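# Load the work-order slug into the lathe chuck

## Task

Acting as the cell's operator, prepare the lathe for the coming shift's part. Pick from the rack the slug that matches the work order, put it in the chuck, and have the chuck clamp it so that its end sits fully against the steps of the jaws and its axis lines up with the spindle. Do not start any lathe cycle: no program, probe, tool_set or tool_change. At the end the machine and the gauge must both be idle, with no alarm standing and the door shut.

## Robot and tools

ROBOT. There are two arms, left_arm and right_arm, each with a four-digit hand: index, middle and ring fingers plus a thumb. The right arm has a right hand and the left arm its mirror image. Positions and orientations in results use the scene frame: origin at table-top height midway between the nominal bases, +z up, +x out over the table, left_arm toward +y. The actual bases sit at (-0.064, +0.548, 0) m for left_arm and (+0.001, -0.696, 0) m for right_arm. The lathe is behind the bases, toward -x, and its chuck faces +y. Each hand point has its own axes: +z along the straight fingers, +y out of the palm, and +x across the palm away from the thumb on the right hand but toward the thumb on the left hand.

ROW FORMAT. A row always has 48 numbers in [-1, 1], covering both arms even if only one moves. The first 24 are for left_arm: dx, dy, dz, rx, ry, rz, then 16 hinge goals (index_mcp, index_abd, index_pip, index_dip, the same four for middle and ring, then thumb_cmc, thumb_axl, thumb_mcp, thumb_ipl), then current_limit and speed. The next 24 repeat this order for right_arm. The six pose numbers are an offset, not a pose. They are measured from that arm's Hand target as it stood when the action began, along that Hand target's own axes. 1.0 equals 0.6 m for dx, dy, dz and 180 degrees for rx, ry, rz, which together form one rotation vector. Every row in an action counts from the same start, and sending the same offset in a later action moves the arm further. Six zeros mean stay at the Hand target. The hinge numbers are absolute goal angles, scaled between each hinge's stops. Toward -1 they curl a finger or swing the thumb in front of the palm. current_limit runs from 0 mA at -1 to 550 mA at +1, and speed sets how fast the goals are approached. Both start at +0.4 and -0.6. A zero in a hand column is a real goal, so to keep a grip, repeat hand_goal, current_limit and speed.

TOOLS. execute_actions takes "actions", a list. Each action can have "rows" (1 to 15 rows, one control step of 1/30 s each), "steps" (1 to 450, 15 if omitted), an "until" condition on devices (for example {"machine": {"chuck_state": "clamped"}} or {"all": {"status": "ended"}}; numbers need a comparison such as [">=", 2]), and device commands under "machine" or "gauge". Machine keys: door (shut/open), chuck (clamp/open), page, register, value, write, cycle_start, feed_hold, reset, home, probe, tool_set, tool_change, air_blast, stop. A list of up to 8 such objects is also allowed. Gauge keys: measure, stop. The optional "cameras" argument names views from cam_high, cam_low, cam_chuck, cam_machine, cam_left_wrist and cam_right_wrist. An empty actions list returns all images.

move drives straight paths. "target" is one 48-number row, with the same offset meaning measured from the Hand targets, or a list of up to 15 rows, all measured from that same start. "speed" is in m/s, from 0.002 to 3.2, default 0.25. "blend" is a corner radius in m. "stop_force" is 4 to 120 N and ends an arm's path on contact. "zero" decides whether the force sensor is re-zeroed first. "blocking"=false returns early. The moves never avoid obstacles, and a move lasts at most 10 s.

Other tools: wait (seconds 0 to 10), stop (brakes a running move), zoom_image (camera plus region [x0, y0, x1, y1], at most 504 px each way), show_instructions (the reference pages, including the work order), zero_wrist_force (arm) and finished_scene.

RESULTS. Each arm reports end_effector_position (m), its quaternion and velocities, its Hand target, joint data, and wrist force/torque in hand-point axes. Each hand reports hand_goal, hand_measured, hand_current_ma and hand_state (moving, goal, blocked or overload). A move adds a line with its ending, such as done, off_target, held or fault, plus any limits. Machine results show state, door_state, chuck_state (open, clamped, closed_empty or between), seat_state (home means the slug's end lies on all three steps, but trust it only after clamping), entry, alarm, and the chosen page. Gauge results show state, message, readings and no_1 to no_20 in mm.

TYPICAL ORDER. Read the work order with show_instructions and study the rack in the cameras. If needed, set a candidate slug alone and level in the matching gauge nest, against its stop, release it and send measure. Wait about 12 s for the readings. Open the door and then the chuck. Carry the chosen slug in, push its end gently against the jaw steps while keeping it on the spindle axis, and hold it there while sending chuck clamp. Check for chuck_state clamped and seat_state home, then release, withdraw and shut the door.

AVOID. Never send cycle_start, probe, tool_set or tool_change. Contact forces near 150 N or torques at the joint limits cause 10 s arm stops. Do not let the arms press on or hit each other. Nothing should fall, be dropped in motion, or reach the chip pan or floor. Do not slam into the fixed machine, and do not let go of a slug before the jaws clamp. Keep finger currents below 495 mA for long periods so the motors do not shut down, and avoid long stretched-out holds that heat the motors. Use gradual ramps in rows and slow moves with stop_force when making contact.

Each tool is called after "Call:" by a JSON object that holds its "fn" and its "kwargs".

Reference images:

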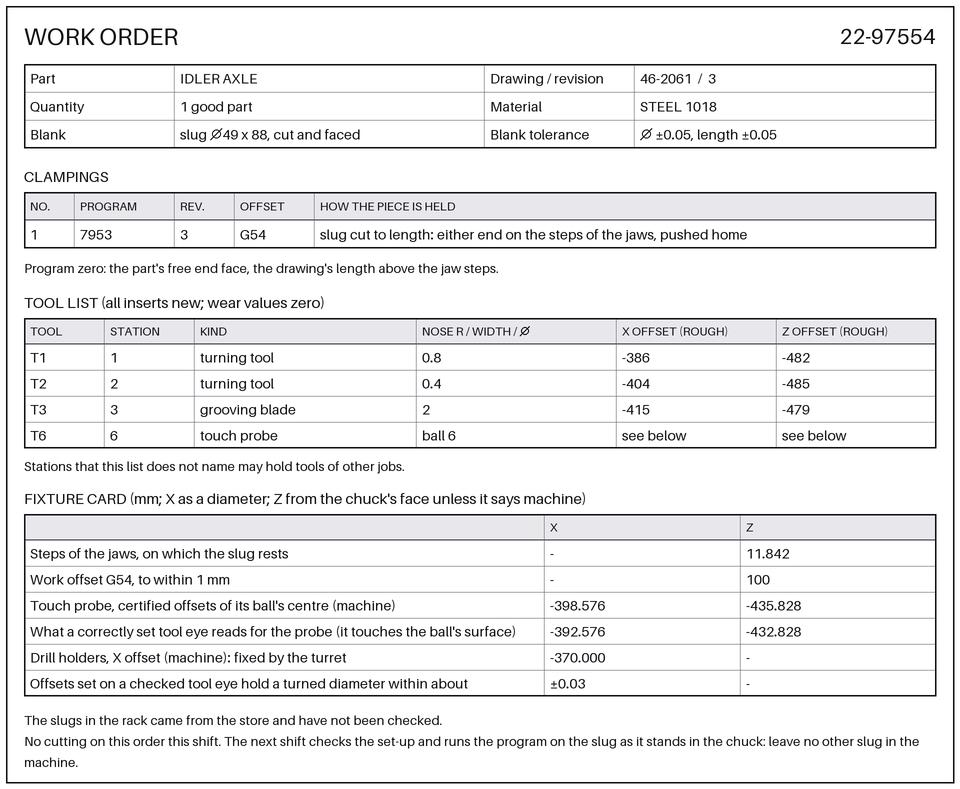

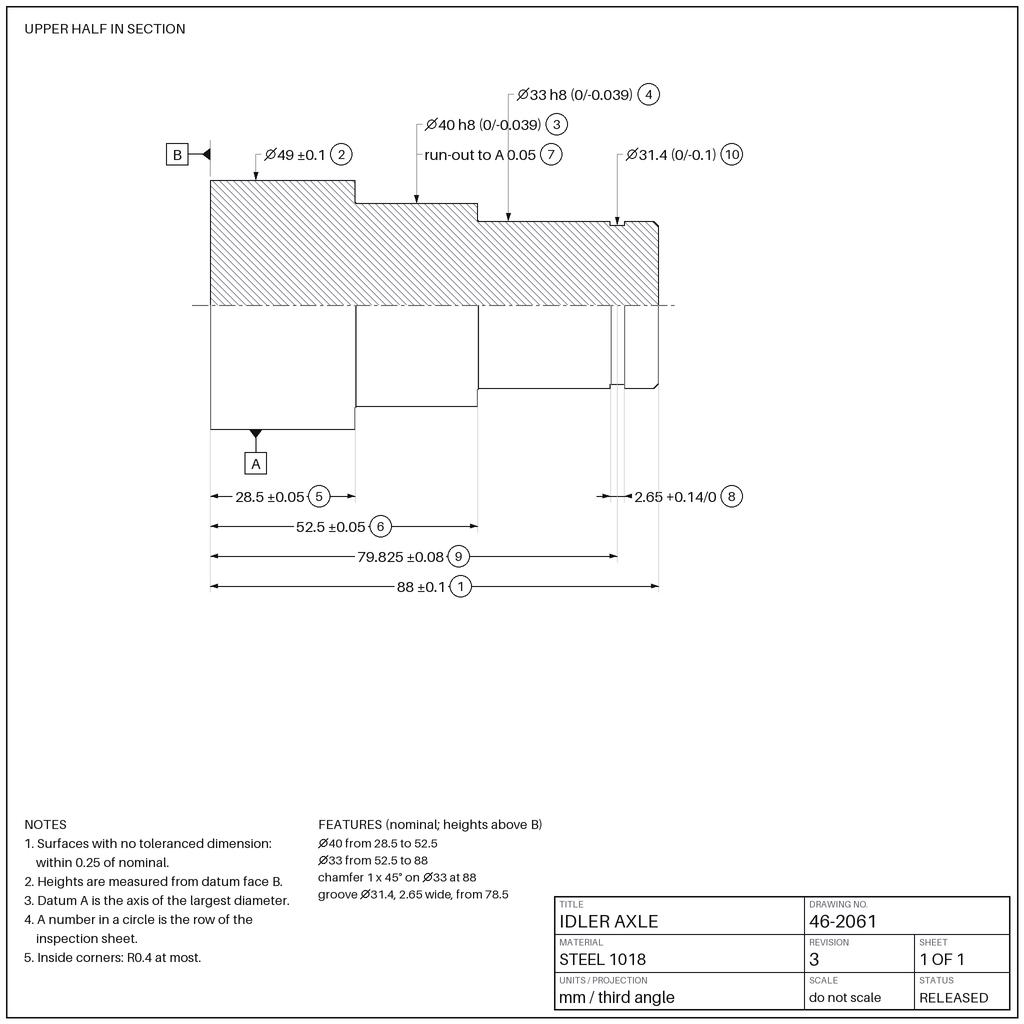

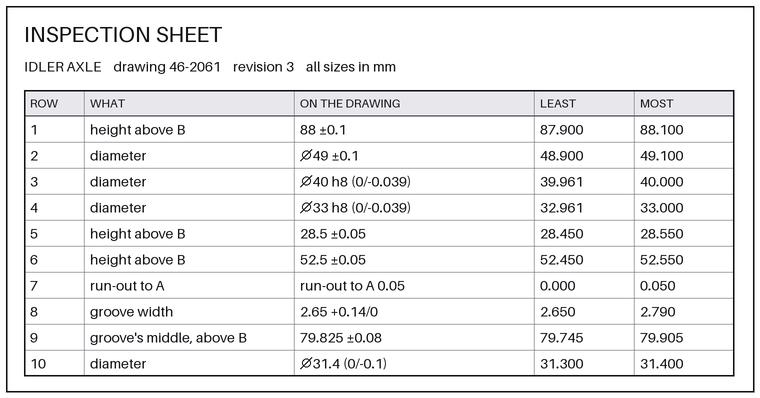

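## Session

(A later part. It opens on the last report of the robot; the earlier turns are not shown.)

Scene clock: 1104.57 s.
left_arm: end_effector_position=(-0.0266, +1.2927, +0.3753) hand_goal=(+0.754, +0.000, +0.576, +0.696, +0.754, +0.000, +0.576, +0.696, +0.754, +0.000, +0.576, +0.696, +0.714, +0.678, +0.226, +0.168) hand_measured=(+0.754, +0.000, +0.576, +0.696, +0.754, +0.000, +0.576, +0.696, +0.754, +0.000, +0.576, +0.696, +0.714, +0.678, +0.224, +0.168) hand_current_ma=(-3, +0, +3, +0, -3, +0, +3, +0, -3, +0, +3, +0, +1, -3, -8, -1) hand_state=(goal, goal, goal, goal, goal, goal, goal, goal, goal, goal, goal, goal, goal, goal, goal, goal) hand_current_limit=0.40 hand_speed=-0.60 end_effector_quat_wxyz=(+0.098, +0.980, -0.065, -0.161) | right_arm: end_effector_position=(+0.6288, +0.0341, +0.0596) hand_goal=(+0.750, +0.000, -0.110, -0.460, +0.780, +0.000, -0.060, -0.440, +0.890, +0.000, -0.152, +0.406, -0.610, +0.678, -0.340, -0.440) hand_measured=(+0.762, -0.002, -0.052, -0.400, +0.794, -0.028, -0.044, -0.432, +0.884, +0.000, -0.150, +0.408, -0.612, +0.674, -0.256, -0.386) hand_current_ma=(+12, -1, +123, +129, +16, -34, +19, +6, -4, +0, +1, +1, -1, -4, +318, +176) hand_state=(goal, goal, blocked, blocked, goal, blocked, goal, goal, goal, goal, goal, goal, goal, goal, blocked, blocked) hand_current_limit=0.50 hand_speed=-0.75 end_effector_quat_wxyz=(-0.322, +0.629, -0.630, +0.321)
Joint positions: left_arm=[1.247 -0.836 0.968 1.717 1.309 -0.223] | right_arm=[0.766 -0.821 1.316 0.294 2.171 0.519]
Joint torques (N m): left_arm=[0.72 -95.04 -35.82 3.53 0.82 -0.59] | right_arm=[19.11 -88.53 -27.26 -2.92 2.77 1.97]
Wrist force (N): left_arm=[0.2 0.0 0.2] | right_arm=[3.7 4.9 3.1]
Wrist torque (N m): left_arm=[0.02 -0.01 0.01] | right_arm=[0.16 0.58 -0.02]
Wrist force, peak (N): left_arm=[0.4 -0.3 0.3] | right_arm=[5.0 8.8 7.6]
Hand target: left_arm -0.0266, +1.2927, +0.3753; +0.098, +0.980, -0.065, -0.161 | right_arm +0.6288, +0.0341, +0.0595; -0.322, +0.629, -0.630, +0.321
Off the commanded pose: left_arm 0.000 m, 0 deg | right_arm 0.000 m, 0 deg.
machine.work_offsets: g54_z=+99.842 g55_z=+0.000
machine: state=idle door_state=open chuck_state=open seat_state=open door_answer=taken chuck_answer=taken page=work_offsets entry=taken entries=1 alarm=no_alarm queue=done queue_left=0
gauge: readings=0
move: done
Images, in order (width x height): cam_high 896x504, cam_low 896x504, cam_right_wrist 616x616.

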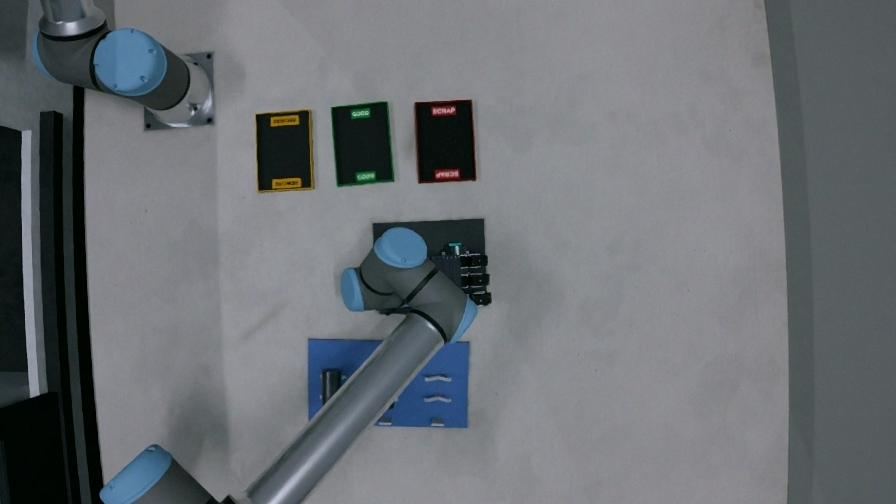

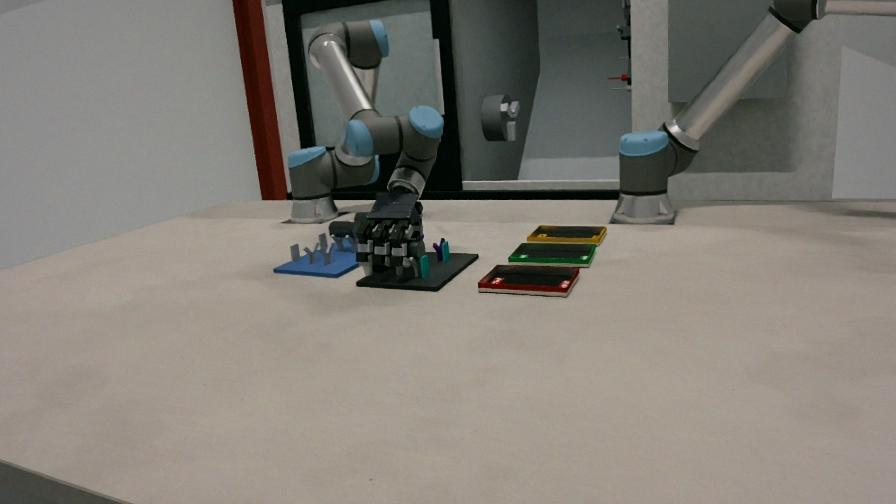

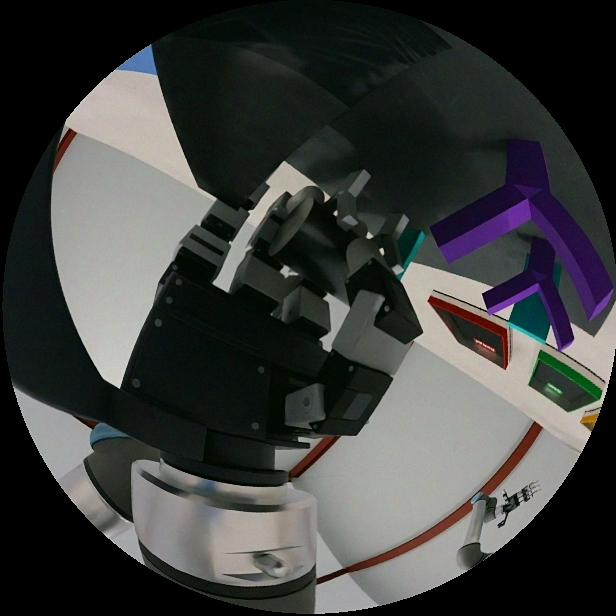

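Call:
{"fn": "execute_actions", "kwargs": {"actions": [{"rows":[[0,0,0,0,0,0,0.754,0,0.576,0.696,0.754,0,0.576,0.696,0.754,0,0.576,0.696,0.714,0.678,0.226,0.168,0.4,-0.6, 0,0.0005,0.0003,0,0,0,0.80,0,-0.03,-0.3,0.82,0,-0.03,-0.25,0.89,0,-0.153,0.406,-0.60,0.678,-0.20,-0.28,0.5,-0.88]],"steps":75},{"rows":[[0,0,0,0,0,0,0.754,0,0.576,0.696,0.754,0,0.576,0.696,0.754,0,0.576,0.696,0.714,0.678,0.226,0.168,0.4,-0.6, 0,0,0,0,0,0,0.89,0,-0.153,0.406,0.89,0,-0.153,0.406,0.89,0,-0.153,0.406,-0.60,0.678,-0.112,-0.05,0.5,-0.6]],"steps":50}], "cameras": ["cam_right_wrist","cam_low","cam_high"]}}

Call:
{"fn": "zoom_image", "kwargs": {"camera": "cam_low", "region": [350, 190, 450, 300]}}

Call:
{"fn": "zoom_image", "kwargs": {"camera": "cam_high", "region": [420, 220, 500, 300]}}

Scene clock: 1114.63 s.
left_arm: end_effector_position=(-0.0266, +1.2927, +0.3753) hand_goal=(+0.754, +0.000, +0.576, +0.696, +0.754, +0.000, +0.576, +0.696, +0.754, +0.000, +0.576, +0.696, +0.714, +0.678, +0.226, +0.168) hand_measured=(+0.754, +0.000, +0.576, +0.696, +0.754, +0.000, +0.576, +0.696, +0.754, +0.000, +0.576, +0.696, +0.714, +0.678, +0.224, +0.168) hand_current_ma=(-3, +0, +3, +0, -3, +0, +3, +0, -3, +0, +3, +0, +1, -3, -8, -1) hand_state=(goal, goal, goal, goal, goal, goal, goal, goal, goal, goal, goal, goal, goal, goal, goal, goal) hand_current_limit=0.40 hand_speed=-0.60 end_effector_quat_wxyz=(+0.098, +0.980, -0.065, -0.161) | right_arm: end_effector_position=(+0.6287, +0.0341, +0.0591) hand_goal=(+0.890, +0.000, -0.152, +0.406, +0.890, +0.000, -0.152, +0.406, +0.890, +0.000, -0.152, +0.406, -0.600, +0.678, -0.112, -0.050) hand_measured=(+0.870, -0.002, -0.150, +0.404, +0.870, -0.004, -0.150, +0.404, +0.884, +0.000, -0.150, +0.408, -0.602, +0.676, -0.114, -0.052) hand_current_ma=(-27, -1, +1, -1, -30, -2, +1, -1, -4, +0, +1, +1, -2, -1, -1, -1) hand_state=(goal, goal, goal, goal, blocked, goal, goal, goal, goal, goal, goal, goal, goal, goal, goal, goal) hand_current_limit=0.50 hand_speed=-0.60 end_effector_quat_wxyz=(-0.322, +0.629, -0.630, +0.321)
Joint positions: left_arm=[1.247 -0.836 0.968 1.717 1.309 -0.223] | right_arm=[0.766 -0.82 1.316 0.294 2.171 0.519]
Joint torques (N m): left_arm=[0.04 -96.08 -35.82 3.82 1.11 -0.65] | right_arm=[17.74 -84.48 -22.56 2.69 4.19 1.55]
Wrist force (N): left_arm=[0.2 0.0 0.0] | right_arm=[-0.9 -1.0 1.2]
Wrist torque (N m): left_arm=[0.04 -0.02 0.01] | right_arm=[0.24 0.37 -0.03]
Wrist force, peak (N): left_arm=[0.5 0.4 0.3] | right_arm=[3.5 5.4 2.1]
Hand target: left_arm -0.0266, +1.2927, +0.3753; +0.098, +0.980, -0.065, -0.161 | right_arm +0.6287, +0.0341, +0.0591; -0.322, +0.629, -0.630, +0.321
Off the commanded pose: left_arm 0.000 m, 0 deg | right_arm 0.000 m, 0 deg.
machine.work_offsets: g54_z=+99.842 g55_z=+0.000
machine: state=idle door_state=open chuck_state=open seat_state=open door_answer=taken chuck_answer=taken page=work_offsets entry=taken entries=1 alarm=no_alarm queue=done queue_left=0
gauge: readings=0
Images, in order (width x height): cam_high 896x504, cam_low 896x504, cam_right_wrist 616x616.

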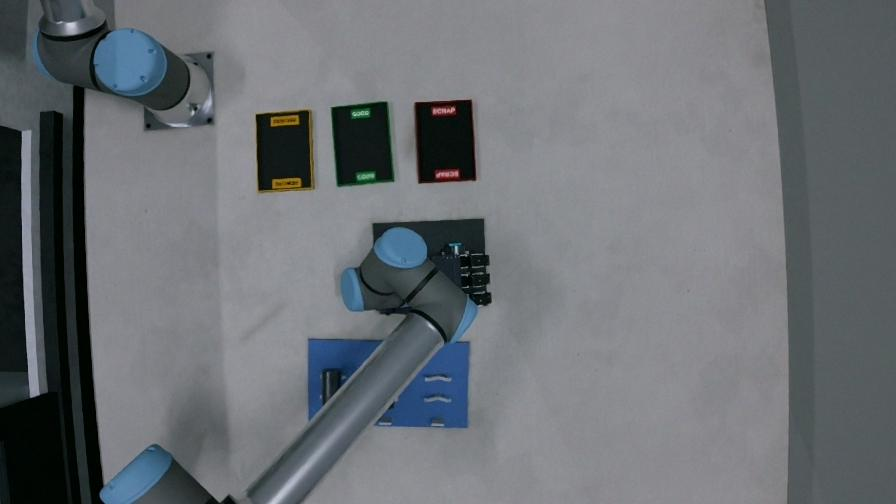

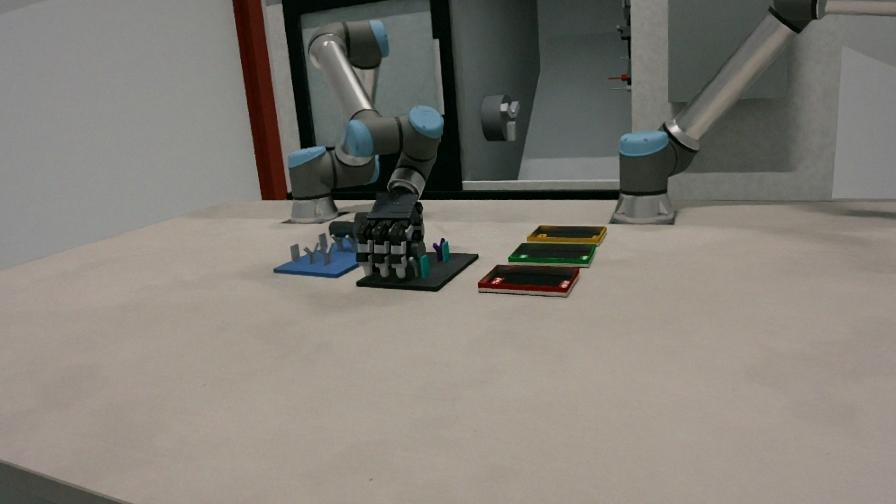

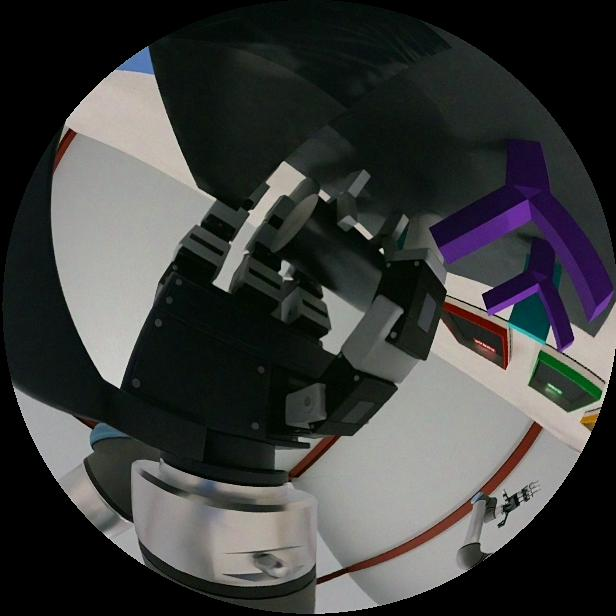

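Scaled by 4.582 from the camera's 896x504 image, which has a finer 1280x720 frame.

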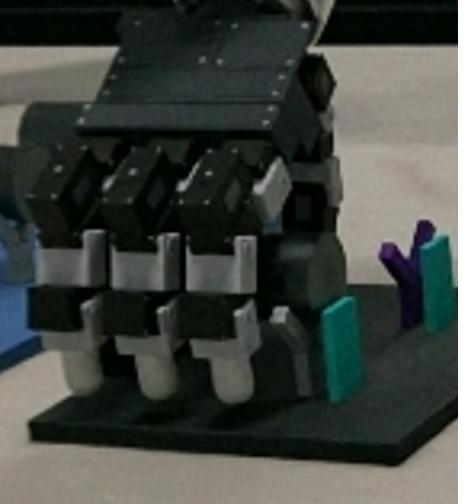

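Scaled by 6.300 from the camera's 896x504 image, which has a finer 1280x720 frame.

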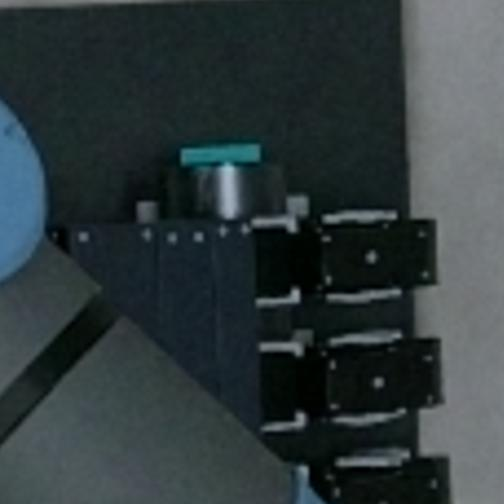

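Call:
{"fn": "execute_actions", "kwargs": {"actions": [{"gauge":{"measure":true},"steps":400,"until":{"gauge":{"readings":[">=",1]}}}]}}

Scene clock: 1129.57 s.
left_arm: end_effector_position=(-0.0266, +1.2927, +0.3753) hand_goal=(+0.754, +0.000, +0.576, +0.696, +0.754, +0.000, +0.576, +0.696, +0.754, +0.000, +0.576, +0.696, +0.714, +0.678, +0.226, +0.168) hand_measured=(+0.754, +0.000, +0.576, +0.696, +0.754, +0.000, +0.576, +0.696, +0.754, +0.000, +0.576, +0.696, +0.714, +0.678, +0.224, +0.168) hand_current_ma=(-3, +0, +3, +0, -3, +0, +3, +0, -3, +0, +3, +0, +1, -3, -8, -1) hand_state=(goal, goal, goal, goal, goal, goal, goal, goal, goal, goal, goal, goal, goal, goal, goal, goal) hand_current_limit=0.40 hand_speed=-0.60 end_effector_quat_wxyz=(+0.098, +0.980, -0.065, -0.161) | right_arm: end_effector_position=(+0.6287, +0.0341, +0.0591) hand_goal=(+0.890, +0.000, -0.152, +0.406, +0.890, +0.000, -0.152, +0.406, +0.890, +0.000, -0.152, +0.406, -0.600, +0.678, -0.112, -0.050) hand_measured=(+0.870, -0.002, -0.150, +0.404, +0.870, -0.004, -0.150, +0.404, +0.884, +0.000, -0.150, +0.408, -0.602, +0.676, -0.114, -0.052) hand_current_ma=(-27, -1, +1, -1, -30, -2, +1, -1, -4, +0, +1, +1, -2, -1, -1, -1) hand_state=(goal, goal, goal, goal, blocked, goal, goal, goal, goal, goal, goal, goal, goal, goal, goal, goal) hand_current_limit=0.50 hand_speed=-0.60 end_effector_quat_wxyz=(-0.322, +0.629, -0.630, +0.321)
Joint positions: left_arm=[1.247 -0.836 0.968 1.717 1.309 -0.223] | right_arm=[0.766 -0.82 1.316 0.294 2.171 0.519]
Joint torques (N m): left_arm=[-0.66 -96.27 -36.92 3.35 0.85 -0.47] | right_arm=[18.9 -104.2 -33.41 2.93 4.2 0.59]
Wrist force (N): left_arm=[0.0 0.0 0.2] | right_arm=[-1.0 -1.1 1.1]
Wrist torque (N m): left_arm=[0.02 0.01 0.00] | right_arm=[0.24 0.38 -0.04]
Wrist force, peak (N): left_arm=[0.5 0.0 0.4] | right_arm=[-1.2 -1.1 1.6]
Hand target: left_arm -0.0266, +1.2927, +0.3753; +0.098, +0.980, -0.065, -0.161 | right_arm +0.6287, +0.0341, +0.0591; -0.322, +0.629, -0.630, +0.321
Off the commanded pose: left_arm 0.000 m, 0 deg | right_arm 0.000 m, 0 deg.
machine.work_offsets: g54_z=+99.842 g55_z=+0.000
machine: state=idle door_state=open chuck_state=open seat_state=open door_answer=taken chuck_answer=taken page=work_offsets entry=taken entries=1 alarm=no_alarm queue=done queue_left=0
gauge: message=started readings=1 no_1=87.999 no_2=49.011 no_3=49.012 no_4=49.012 no_5=87.996 no_6=87.997 no_7=0.001 no_10=49.010

Call:
{"fn": "execute_actions", "kwargs": {"actions": [], "cameras": ["cam_chuck","cam_machine"]}}

Call:
{"fn": "zoom_image", "kwargs": {"camera": "cam_chuck", "region": [260, 150, 400, 290]}}

Call:
{"fn": "zoom_image", "kwargs": {"camera": "cam_machine", "region": [320, 190, 420, 290]}}

Scene clock: 1163.33 s.
left_arm: end_effector_position=(-0.0266, +1.2927, +0.3753) hand_goal=(+0.754, +0.000, +0.576, +0.696, +0.754, +0.000, +0.576, +0.696, +0.754, +0.000, +0.576, +0.696, +0.714, +0.678, +0.226, +0.168) hand_measured=(+0.754, +0.000, +0.576, +0.696, +0.754, +0.000, +0.576, +0.696, +0.754, +0.000, +0.576, +0.696, +0.714, +0.678, +0.224, +0.168) hand_current_ma=(-3, +0, +3, +0, -3, +0, +3, +0, -3, +0, +3, +0, +1, -3, -8, -1) hand_state=(goal, goal, goal, goal, goal, goal, goal, goal, goal, goal, goal, goal, goal, goal, goal, goal) hand_current_limit=0.40 hand_speed=-0.60 end_effector_quat_wxyz=(+0.098, +0.980, -0.065, -0.161) | right_arm: end_effector_position=(+0.6287, +0.0341, +0.0591) hand_goal=(+0.890, +0.000, -0.152, +0.406, +0.890, +0.000, -0.152, +0.406, +0.890, +0.000, -0.152, +0.406, -0.600, +0.678, -0.112, -0.050) hand_measured=(+0.870, -0.002, -0.150, +0.404, +0.870, -0.004, -0.150, +0.404, +0.884, +0.000, -0.150, +0.408, -0.602, +0.676, -0.114, -0.052) hand_current_ma=(-27, -1, +1, -1, -30, -2, +1, -1, -4, +0, +1, +1, -2, -1, -1, -1) hand_state=(goal, goal, goal, goal, blocked, goal, goal, goal, goal, goal, goal, goal, goal, goal, goal, goal) hand_current_limit=0.50 hand_speed=-0.60 end_effector_quat_wxyz=(-0.322, +0.629, -0.630, +0.321)
Joint positions: left_arm=[1.247 -0.836 0.968 1.717 1.309 -0.223] | right_arm=[0.766 -0.82 1.316 0.294 2.171 0.519]
Joint velocities: within noise
Joint torques (N m): left_arm=[-1.36 -96.96 -36.4 3.71 0.83 -0.68] | right_arm=[17.36 -106.56 -46.29 2.27 4.17 -1.35]
Motor temperatures (°C): left_arm=[46 37 34 33 45 36] | right_arm=[36 28 36 49 44 43]
Wrist force (N): left_arm=[0.2 -0.1 0.1] | right_arm=[-1.1 -0.7 1.1]
Wrist torque (N m): left_arm=[0.02 -0.02 0.01] | right_arm=[0.29 0.40 -0.03]
Wrist force, peak (N): left_arm=[0.3 -0.1 0.5] | right_arm=[-1.5 -1.1 1.5]
Hand target: left_arm -0.0266, +1.2927, +0.3753; +0.098, +0.980, -0.065, -0.161 | right_arm +0.6287, +0.0341, +0.0591; -0.322, +0.629, -0.630, +0.321
Off the commanded pose: left_arm 0.000 m, 0 deg | right_arm 0.000 m, 0 deg.
machine.work_offsets: g54_z=+99.842 g55_z=+0.000
machine: state=idle door_state=open chuck_state=open seat_state=open door_answer=taken chuck_answer=taken page=work_offsets entry=taken entries=1 alarm=no_alarm queue=done queue_left=0
gauge: message=started readings=1 no_1=87.999 no_2=49.011 no_3=49.012 no_4=49.012 no_5=87.996 no_6=87.997 no_7=0.001 no_10=49.010
Images, in order (width x height): cam_chuck 896x504, cam_machine 896x504.

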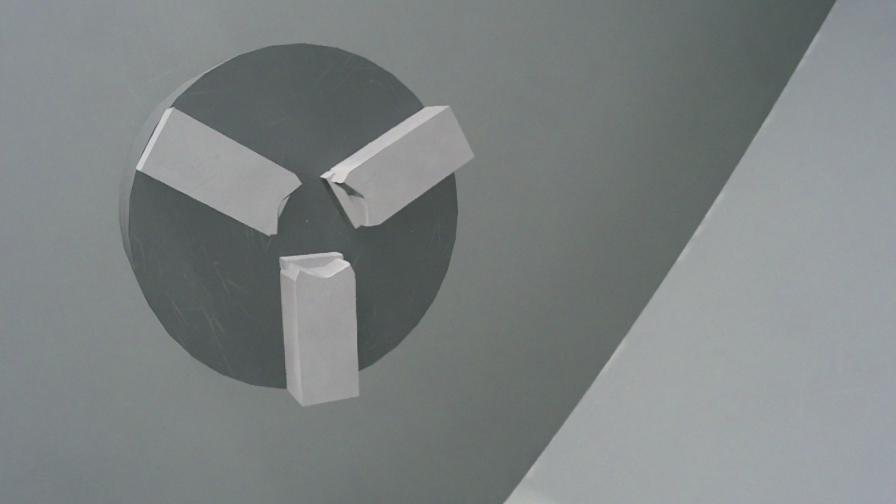

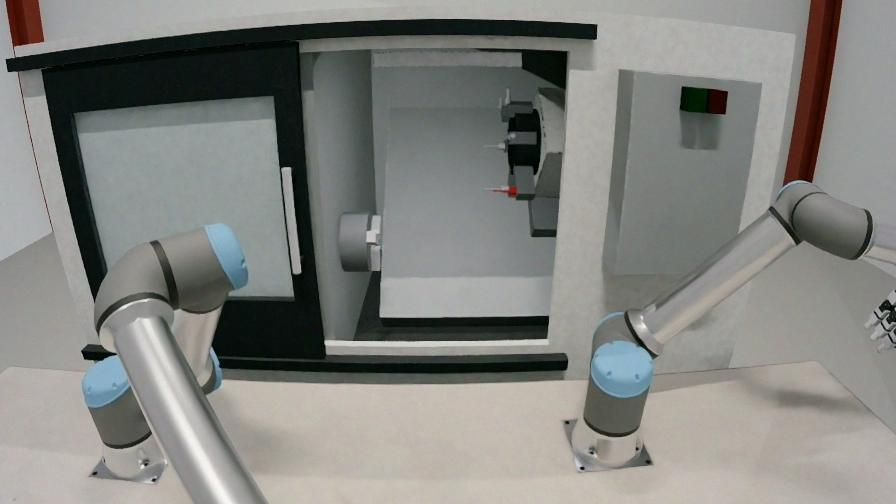

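Scaled by 3.600 from the camera's 896x504 image, which has a finer 1280x720 frame.

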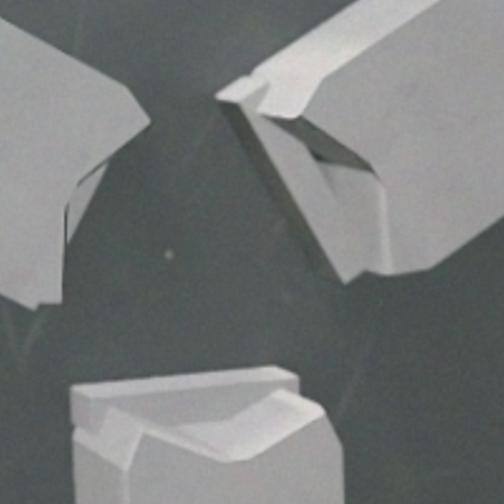

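Scaled by 5.040 from the camera's 896x504 image, which has a finer 1280x720 frame.

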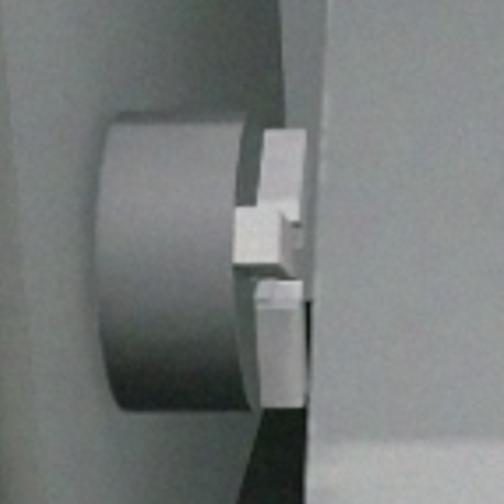

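Call:
{"fn": "execute_actions", "kwargs": {"actions": [{"rows":[[0,0,0,0,0,0,0.754,0,0.576,0.696,0.754,0,0.576,0.696,0.754,0,0.576,0.696,0.714,0.678,0.226,0.168,0.4,-0.6, 0.0022,-0.0025,-0.0018,0,0,0,0.89,0,-0.153,0.406,0.89,0,-0.153,0.406,0.89,0,-0.153,0.406,-0.60,0.678,-0.112,-0.05,0.5,-0.6]],"steps":30},{"rows":[[0,0,0,0,0,0,0.754,0,0.576,0.696,0.754,0,0.576,0.696,0.754,0,0.576,0.696,0.714,0.678,0.226,0.168,0.4,-0.6, 0,0,0,0,0,0,0.80,0,-0.026,-0.25,0.80,0,-0.026,-0.25,0.89,0,-0.153,0.406,-0.60,0.678,-0.2,-0.25,0.5,-0.6]],"steps":50},{"rows":[[0,0,0,0,0,0,0.754,0,0.576,0.696,0.754,0,0.576,0.696,0.754,0,0.576,0.696,0.714,0.678,0.226,0.168,0.4,-0.6, 0,0,0,0,0,0,0.75,0,-0.11,-0.46,0.78,0,-0.06,-0.42,0.89,0,-0.153,0.406,-0.60,0.678,-0.34,-0.44,0.5,-0.75]],"steps":60}]}}

Call:
{"fn": "move", "kwargs": {"target": [0,0,0,0,0,0,0.754,0,0.576,0.696,0.754,0,0.576,0.696,0.754,0,0.576,0.696,0.714,0.678,0.226,0.168,0.4,-0.6, 0,-0.0081,-0.0059,0,0,0,0.75,0,-0.11,-0.46,0.78,0,-0.06,-0.42,0.89,0,-0.153,0.406,-0.60,0.678,-0.34,-0.44,0.5,-0.75], "speed": 0.015, "cameras": ["cam_right_wrist","cam_low","cam_high"]}}

Call:
{"fn": "zoom_image", "kwargs": {"camera": "cam_right_wrist", "region": [240, 60, 540, 360]}}

Call:
{"fn": "zoom_image", "kwargs": {"camera": "cam_low", "region": [350, 190, 450, 300]}}

Scene clock: 1197.03 s.
left_arm: end_effector_position=(-0.0266, +1.2927, +0.3753) hand_goal=(+0.754, +0.000, +0.576, +0.696, +0.754, +0.000, +0.576, +0.696, +0.754, +0.000, +0.576, +0.696, +0.714, +0.678, +0.226, +0.168) hand_measured=(+0.754, +0.000, +0.576, +0.696, +0.754, +0.000, +0.576, +0.696, +0.754, +0.000, +0.576, +0.696, +0.714, +0.678, +0.224, +0.168) hand_current_ma=(-3, +0, +3, +0, -3, +0, +3, +0, -3, +0, +3, +0, +1, -3, -8, -1) hand_state=(goal, goal, goal, goal, goal, goal, goal, goal, goal, goal, goal, goal, goal, goal, goal, goal) hand_current_limit=0.40 hand_speed=-0.60 end_effector_quat_wxyz=(+0.098, +0.980, -0.065, -0.161) | right_arm: end_effector_position=(+0.6288, +0.0328, +0.0610) hand_goal=(+0.750, +0.000, -0.110, -0.460, +0.780, +0.000, -0.060, -0.420, +0.890, +0.000, -0.152, +0.406, -0.600, +0.678, -0.340, -0.440) hand_measured=(+0.750, -0.002, -0.064, -0.354, +0.784, -0.004, -0.044, -0.396, +0.884, +0.000, -0.150, +0.408, -0.602, +0.674, -0.256, -0.376) hand_current_ma=(+0, +0, +91, +308, +3, -2, +18, +33, -4, +0, +1, +1, -2, -3, +313, +224) hand_state=(goal, goal, blocked, blocked, goal, goal, goal, blocked, goal, goal, goal, goal, goal, goal, blocked, blocked) hand_current_limit=0.50 hand_speed=-0.75 end_effector_quat_wxyz=(-0.322, +0.629, -0.630, +0.321)
Joint positions: left_arm=[1.247 -0.836 0.968 1.717 1.309 -0.223] | right_arm=[0.765 -0.824 1.318 0.294 2.17 0.518]
Joint torques (N m): left_arm=[1.43 -96.12 -35.65 3.74 0.84 -0.33] | right_arm=[-3.92 -106.5 -56.93 -0.35 4.09 1.05]
Wrist force (N): left_arm=[0.2 0.0 0.2] | right_arm=[-0.5 9.7 4.9]
Wrist torque (N m): left_arm=[0.01 -0.01 0.01] | right_arm=[-0.08 0.41 0.08]
Wrist force, peak (N): left_arm=[0.6 -0.3 -0.3] | right_arm=[-1.0 9.8 7.2]
Hand target: left_arm -0.0266, +1.2927, +0.3753; +0.098, +0.980, -0.065, -0.161 | right_arm +0.6287, +0.0328, +0.0610; -0.322, +0.629, -0.630, +0.321
Off the commanded pose: left_arm 0.000 m, 0 deg | right_arm 0.000 m, 0 deg.
machine.work_offsets: g54_z=+99.842 g55_z=+0.000
machine: state=idle door_state=open chuck_state=open seat_state=open door_answer=taken chuck_answer=taken page=work_offsets entry=taken entries=1 alarm=no_alarm queue=done queue_left=0
gauge: message=started readings=1 no_1=87.999 no_2=49.011 no_3=49.012 no_4=49.012 no_5=87.996 no_6=87.997 no_7=0.001 no_10=49.010

Scene clock: 1197.73 s.
left_arm: end_effector_position=(-0.0266, +1.2927, +0.3753) hand_goal=(+0.754, +0.000, +0.576, +0.696, +0.754, +0.000, +0.576, +0.696, +0.754, +0.000, +0.576, +0.696, +0.714, +0.678, +0.226, +0.168) hand_measured=(+0.754, +0.000, +0.576, +0.696, +0.754, +0.000, +0.576, +0.696, +0.754, +0.000, +0.576, +0.696, +0.714, +0.678, +0.224, +0.168) hand_current_ma=(-3, +0, +3, +0, -3, +0, +3, +0, -3, +0, +3, +0, +1, -3, -8, -1) hand_state=(goal, goal, goal, goal, goal, goal, goal, goal, goal, goal, goal, goal, goal, goal, goal, goal) hand_current_limit=0.40 hand_speed=-0.60 end_effector_quat_wxyz=(+0.098, +0.980, -0.065, -0.161) | right_arm: end_effector_position=(+0.6287, +0.0328, +0.0668) hand_goal=(+0.750, +0.000, -0.110, -0.460, +0.780, +0.000, -0.060, -0.420, +0.890, +0.000, -0.152, +0.406, -0.600, +0.678, -0.340, -0.440) hand_measured=(+0.752, -0.002, -0.052, -0.354, +0.784, -0.004, -0.044, -0.400, +0.884, +0.000, -0.150, +0.408, -0.602, +0.678, -0.256, -0.384) hand_current_ma=(+1, +0, +125, +308, +3, -2, +19, +28, -4, +0, +1, +1, +0, +0, +313, +185) hand_state=(goal, goal, blocked, blocked, goal, goal, goal, blocked, goal, goal, goal, goal, goal, goal, blocked, blocked) hand_current_limit=0.50 hand_speed=-0.75 end_effector_quat_wxyz=(-0.322, +0.629, -0.630, +0.321)
Joint positions: left_arm=[1.247 -0.836 0.968 1.717 1.309 -0.223] | right_arm=[0.765 -0.828 1.315 0.302 2.17 0.518]
Joint torques (N m): left_arm=[2.47 -95.96 -36.85 3.9 0.81 -0.69] | right_arm=[0.17 -125.44 -55.13 2.38 5.55 1.16]
Wrist force (N): left_arm=[0.0 -0.2 0.3] | right_arm=[-1.1 8.7 8.2]
Wrist torque (N m): left_arm=[-0.01 0.02 0.00] | right_arm=[-0.20 0.52 0.03]
Wrist force, peak (N): left_arm=[0.5 -0.2 0.2] | right_arm=[-1.0 9.2 8.9]
Hand target: left_arm -0.0266, +1.2927, +0.3753; +0.098, +0.980, -0.065, -0.161 | right_arm +0.6287, +0.0328, +0.0670; -0.322, +0.629, -0.630, +0.321
Off the commanded pose: left_arm 0.000 m, 0 deg | right_arm 0.000 m, 0 deg.
machine.work_offsets: g54_z=+99.842 g55_z=+0.000
machine: state=idle door_state=open chuck_state=open seat_state=open door_answer=taken chuck_answer=taken page=work_offsets entry=taken entries=1 alarm=no_alarm queue=done queue_left=0
gauge: message=started readings=1 no_1=87.999 no_2=49.011 no_3=49.012 no_4=49.012 no_5=87.996 no_6=87.997 no_7=0.001 no_10=49.010
move: done
Images, in order (width x height): cam_high 896x504, cam_low 896x504, cam_right_wrist 616x616.

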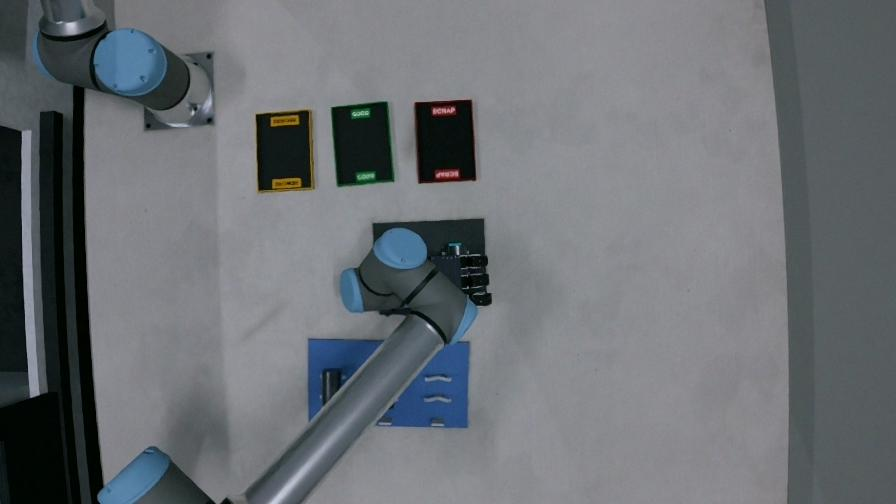

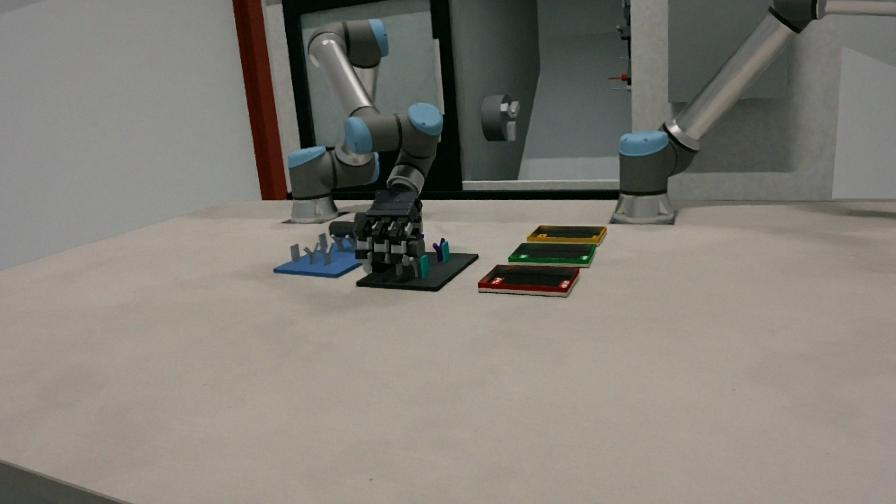

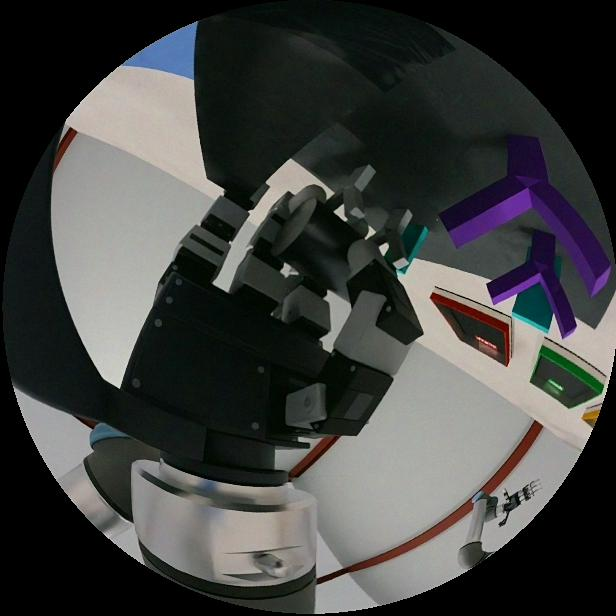

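Scaled by 1.680 from the camera's 616x616 image, which has a finer 880x880 frame.

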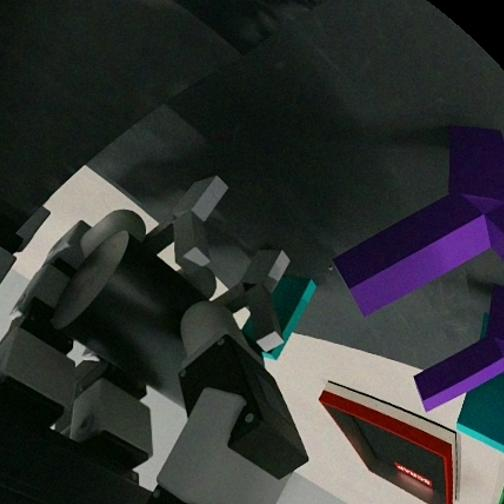

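Scaled by 4.582 from the camera's 896x504 image, which has a finer 1280x720 frame.

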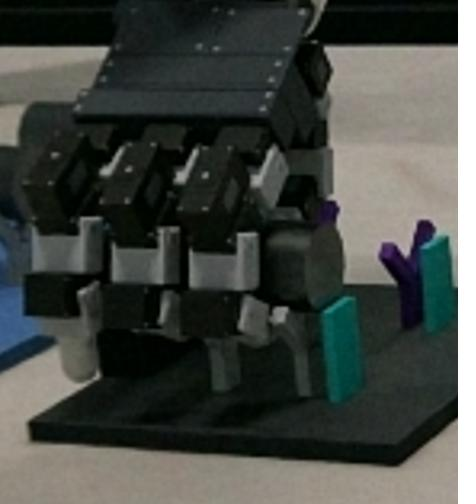

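Call:
{"fn": "move", "kwargs": {"target": [[0,0,0,0,0,0,0.754,0,0.576,0.696,0.754,0,0.576,0.696,0.754,0,0.576,0.696,0.714,0.678,0.226,0.168,0.4,-0.6, 0,-0.2023,-0.147,0,0,0,0.75,0,-0.11,-0.46,0.78,0,-0.06,-0.42,0.89,0,-0.153,0.406,-0.60,0.678,-0.34,-0.44,0.5,-0.75],[0,0,0,0,0,0,0.754,0,0.576,0.696,0.754,0,0.576,0.696,0.754,0,0.576,0.696,0.714,0.678,0.226,0.168,0.4,-0.6, 0.2213,-0.2248,-0.6347,0,-0.4045,-0.294,0.75,0,-0.11,-0.46,0.78,0,-0.06,-0.42,0.89,0,-0.153,0.406,-0.60,0.678,-0.34,-0.44,0.5,-0.75]], "speed": [0.08,0.15], "blend": [0.02,0], "cameras": ["cam_right_wrist","cam_machine","cam_high"]}}

Call:
{"fn": "zoom_image", "kwargs": {"camera": "cam_right_wrist", "region": [200, 100, 500, 400]}}

Scene clock: 1254.70 s.
left_arm: end_effector_position=(-0.0266, +1.2927, +0.3753) hand_goal=(+0.754, +0.000, +0.576, +0.696, +0.754, +0.000, +0.576, +0.696, +0.754, +0.000, +0.576, +0.696, +0.714, +0.678, +0.226, +0.168) hand_measured=(+0.754, +0.000, +0.576, +0.696, +0.754, +0.000, +0.576, +0.696, +0.754, +0.000, +0.576, +0.696, +0.714, +0.678, +0.224, +0.168) hand_current_ma=(-3, +0, +3, +0, -3, +0, +3, +0, -3, +0, +3, +0, +1, -3, -8, -1) hand_state=(goal, goal, goal, goal, goal, goal, goal, goal, goal, goal, goal, goal, goal, goal, goal, goal) hand_current_limit=0.40 hand_speed=-0.60 end_effector_quat_wxyz=(+0.098, +0.980, -0.065, -0.161) | right_arm: end_effector_position=(+0.3991, -0.1002, +0.3993) hand_goal=(+0.750, +0.000, -0.110, -0.460, +0.780, +0.000, -0.060, -0.420, +0.890, +0.000, -0.152, +0.406, -0.600, +0.678, -0.340, -0.440) hand_measured=(+0.754, -0.002, -0.052, -0.354, +0.784, -0.004, -0.044, -0.402, +0.884, +0.000, -0.150, +0.408, -0.600, +0.680, -0.256, -0.386) hand_current_ma=(+3, +0, +127, +308, +2, -2, +19, +23, -4, +0, +1, +1, +0, +1, +313, +170) hand_state=(goal, goal, blocked, blocked, goal, goal, goal, goal, goal, goal, goal, goal, goal, goal, blocked, blocked) hand_current_limit=0.50 hand_speed=-0.75 end_effector_quat_wxyz=(-0.454, +0.891, +0.000, +0.001)
Joint positions: left_arm=[1.247 -0.836 0.968 1.717 1.309 -0.223] | right_arm=[0.522 -1.369 1.544 0.788 0.797 -0.79]
Joint torques (N m): left_arm=[0.86 -94.34 -36.33 3.75 1.08 -0.94] | right_arm=[-16.03 -52.12 -59.32 6.74 -7.04 -2.53]
Wrist force (N): left_arm=[0.2 -0.2 0.4] | right_arm=[-1.4 9.7 8.3]
Wrist torque (N m): left_arm=[-0.03 -0.01 0.01] | right_arm=[-0.17 0.59 0.04]
Wrist force, peak (N): left_arm=[0.1 -0.5 0.5] | right_arm=[-1.2 10.4 9.4]
Hand target: left_arm -0.0266, +1.2927, +0.3753; +0.098, +0.980, -0.065, -0.161 | right_arm +0.3991, -0.1002, +0.3993; -0.454, +0.891, +0.000, +0.001
Off the commanded pose: left_arm 0.000 m, 0 deg | right_arm 0.000 m, 0 deg.
machine.work_offsets: g54_z=+99.842 g55_z=+0.000
machine: state=idle door_state=open chuck_state=open seat_state=open door_answer=taken chuck_answer=taken page=work_offsets entry=taken entries=1 alarm=no_alarm queue=done queue_left=0
gauge: message=started readings=1 no_1=87.999 no_2=49.011 no_3=49.012 no_4=49.012 no_5=87.996 no_6=87.997 no_7=0.001 no_10=49.010
move: done
Images, in order (width x height): cam_high 896x504, cam_machine 896x504, cam_right_wrist 616x616.

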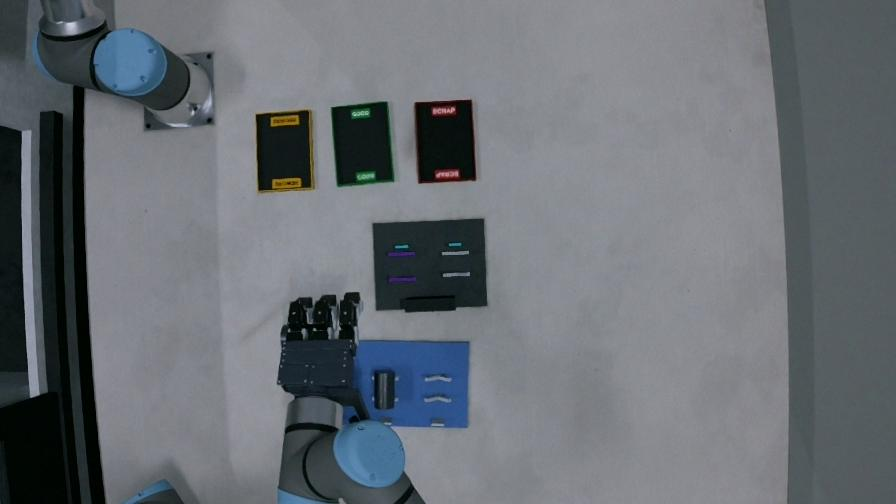

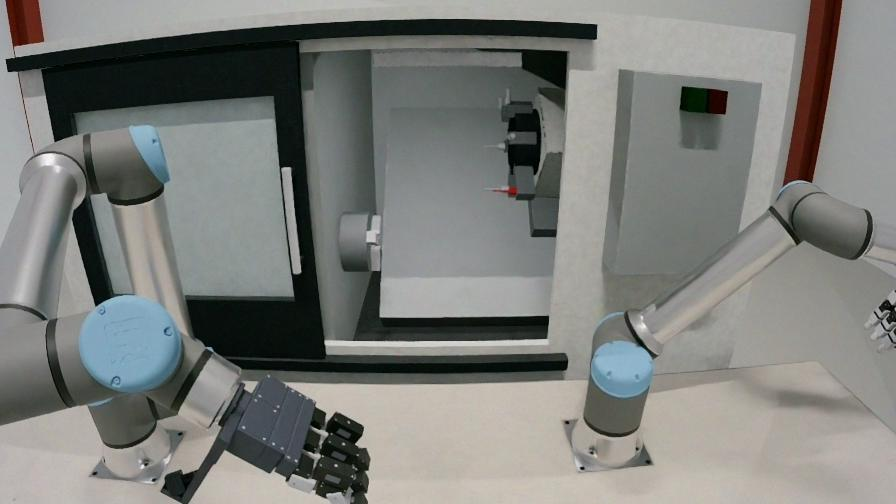

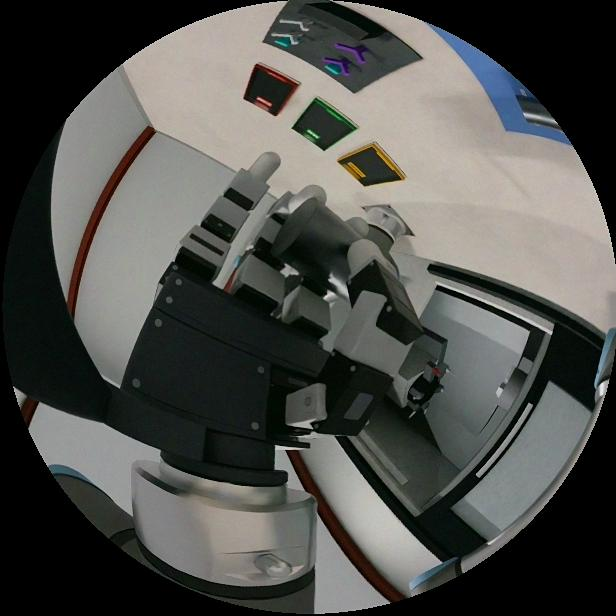

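Scaled by 1.680 from the camera's 616x616 image, which has a finer 880x880 frame.

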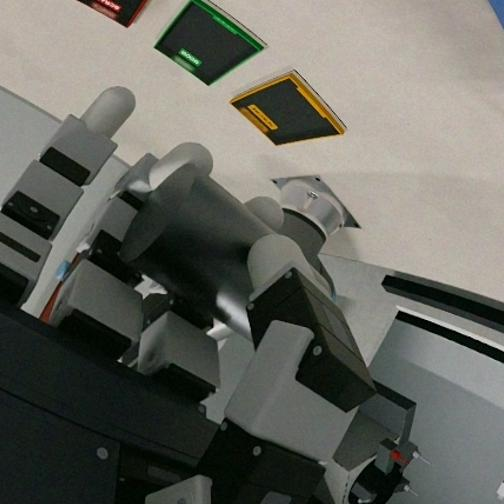

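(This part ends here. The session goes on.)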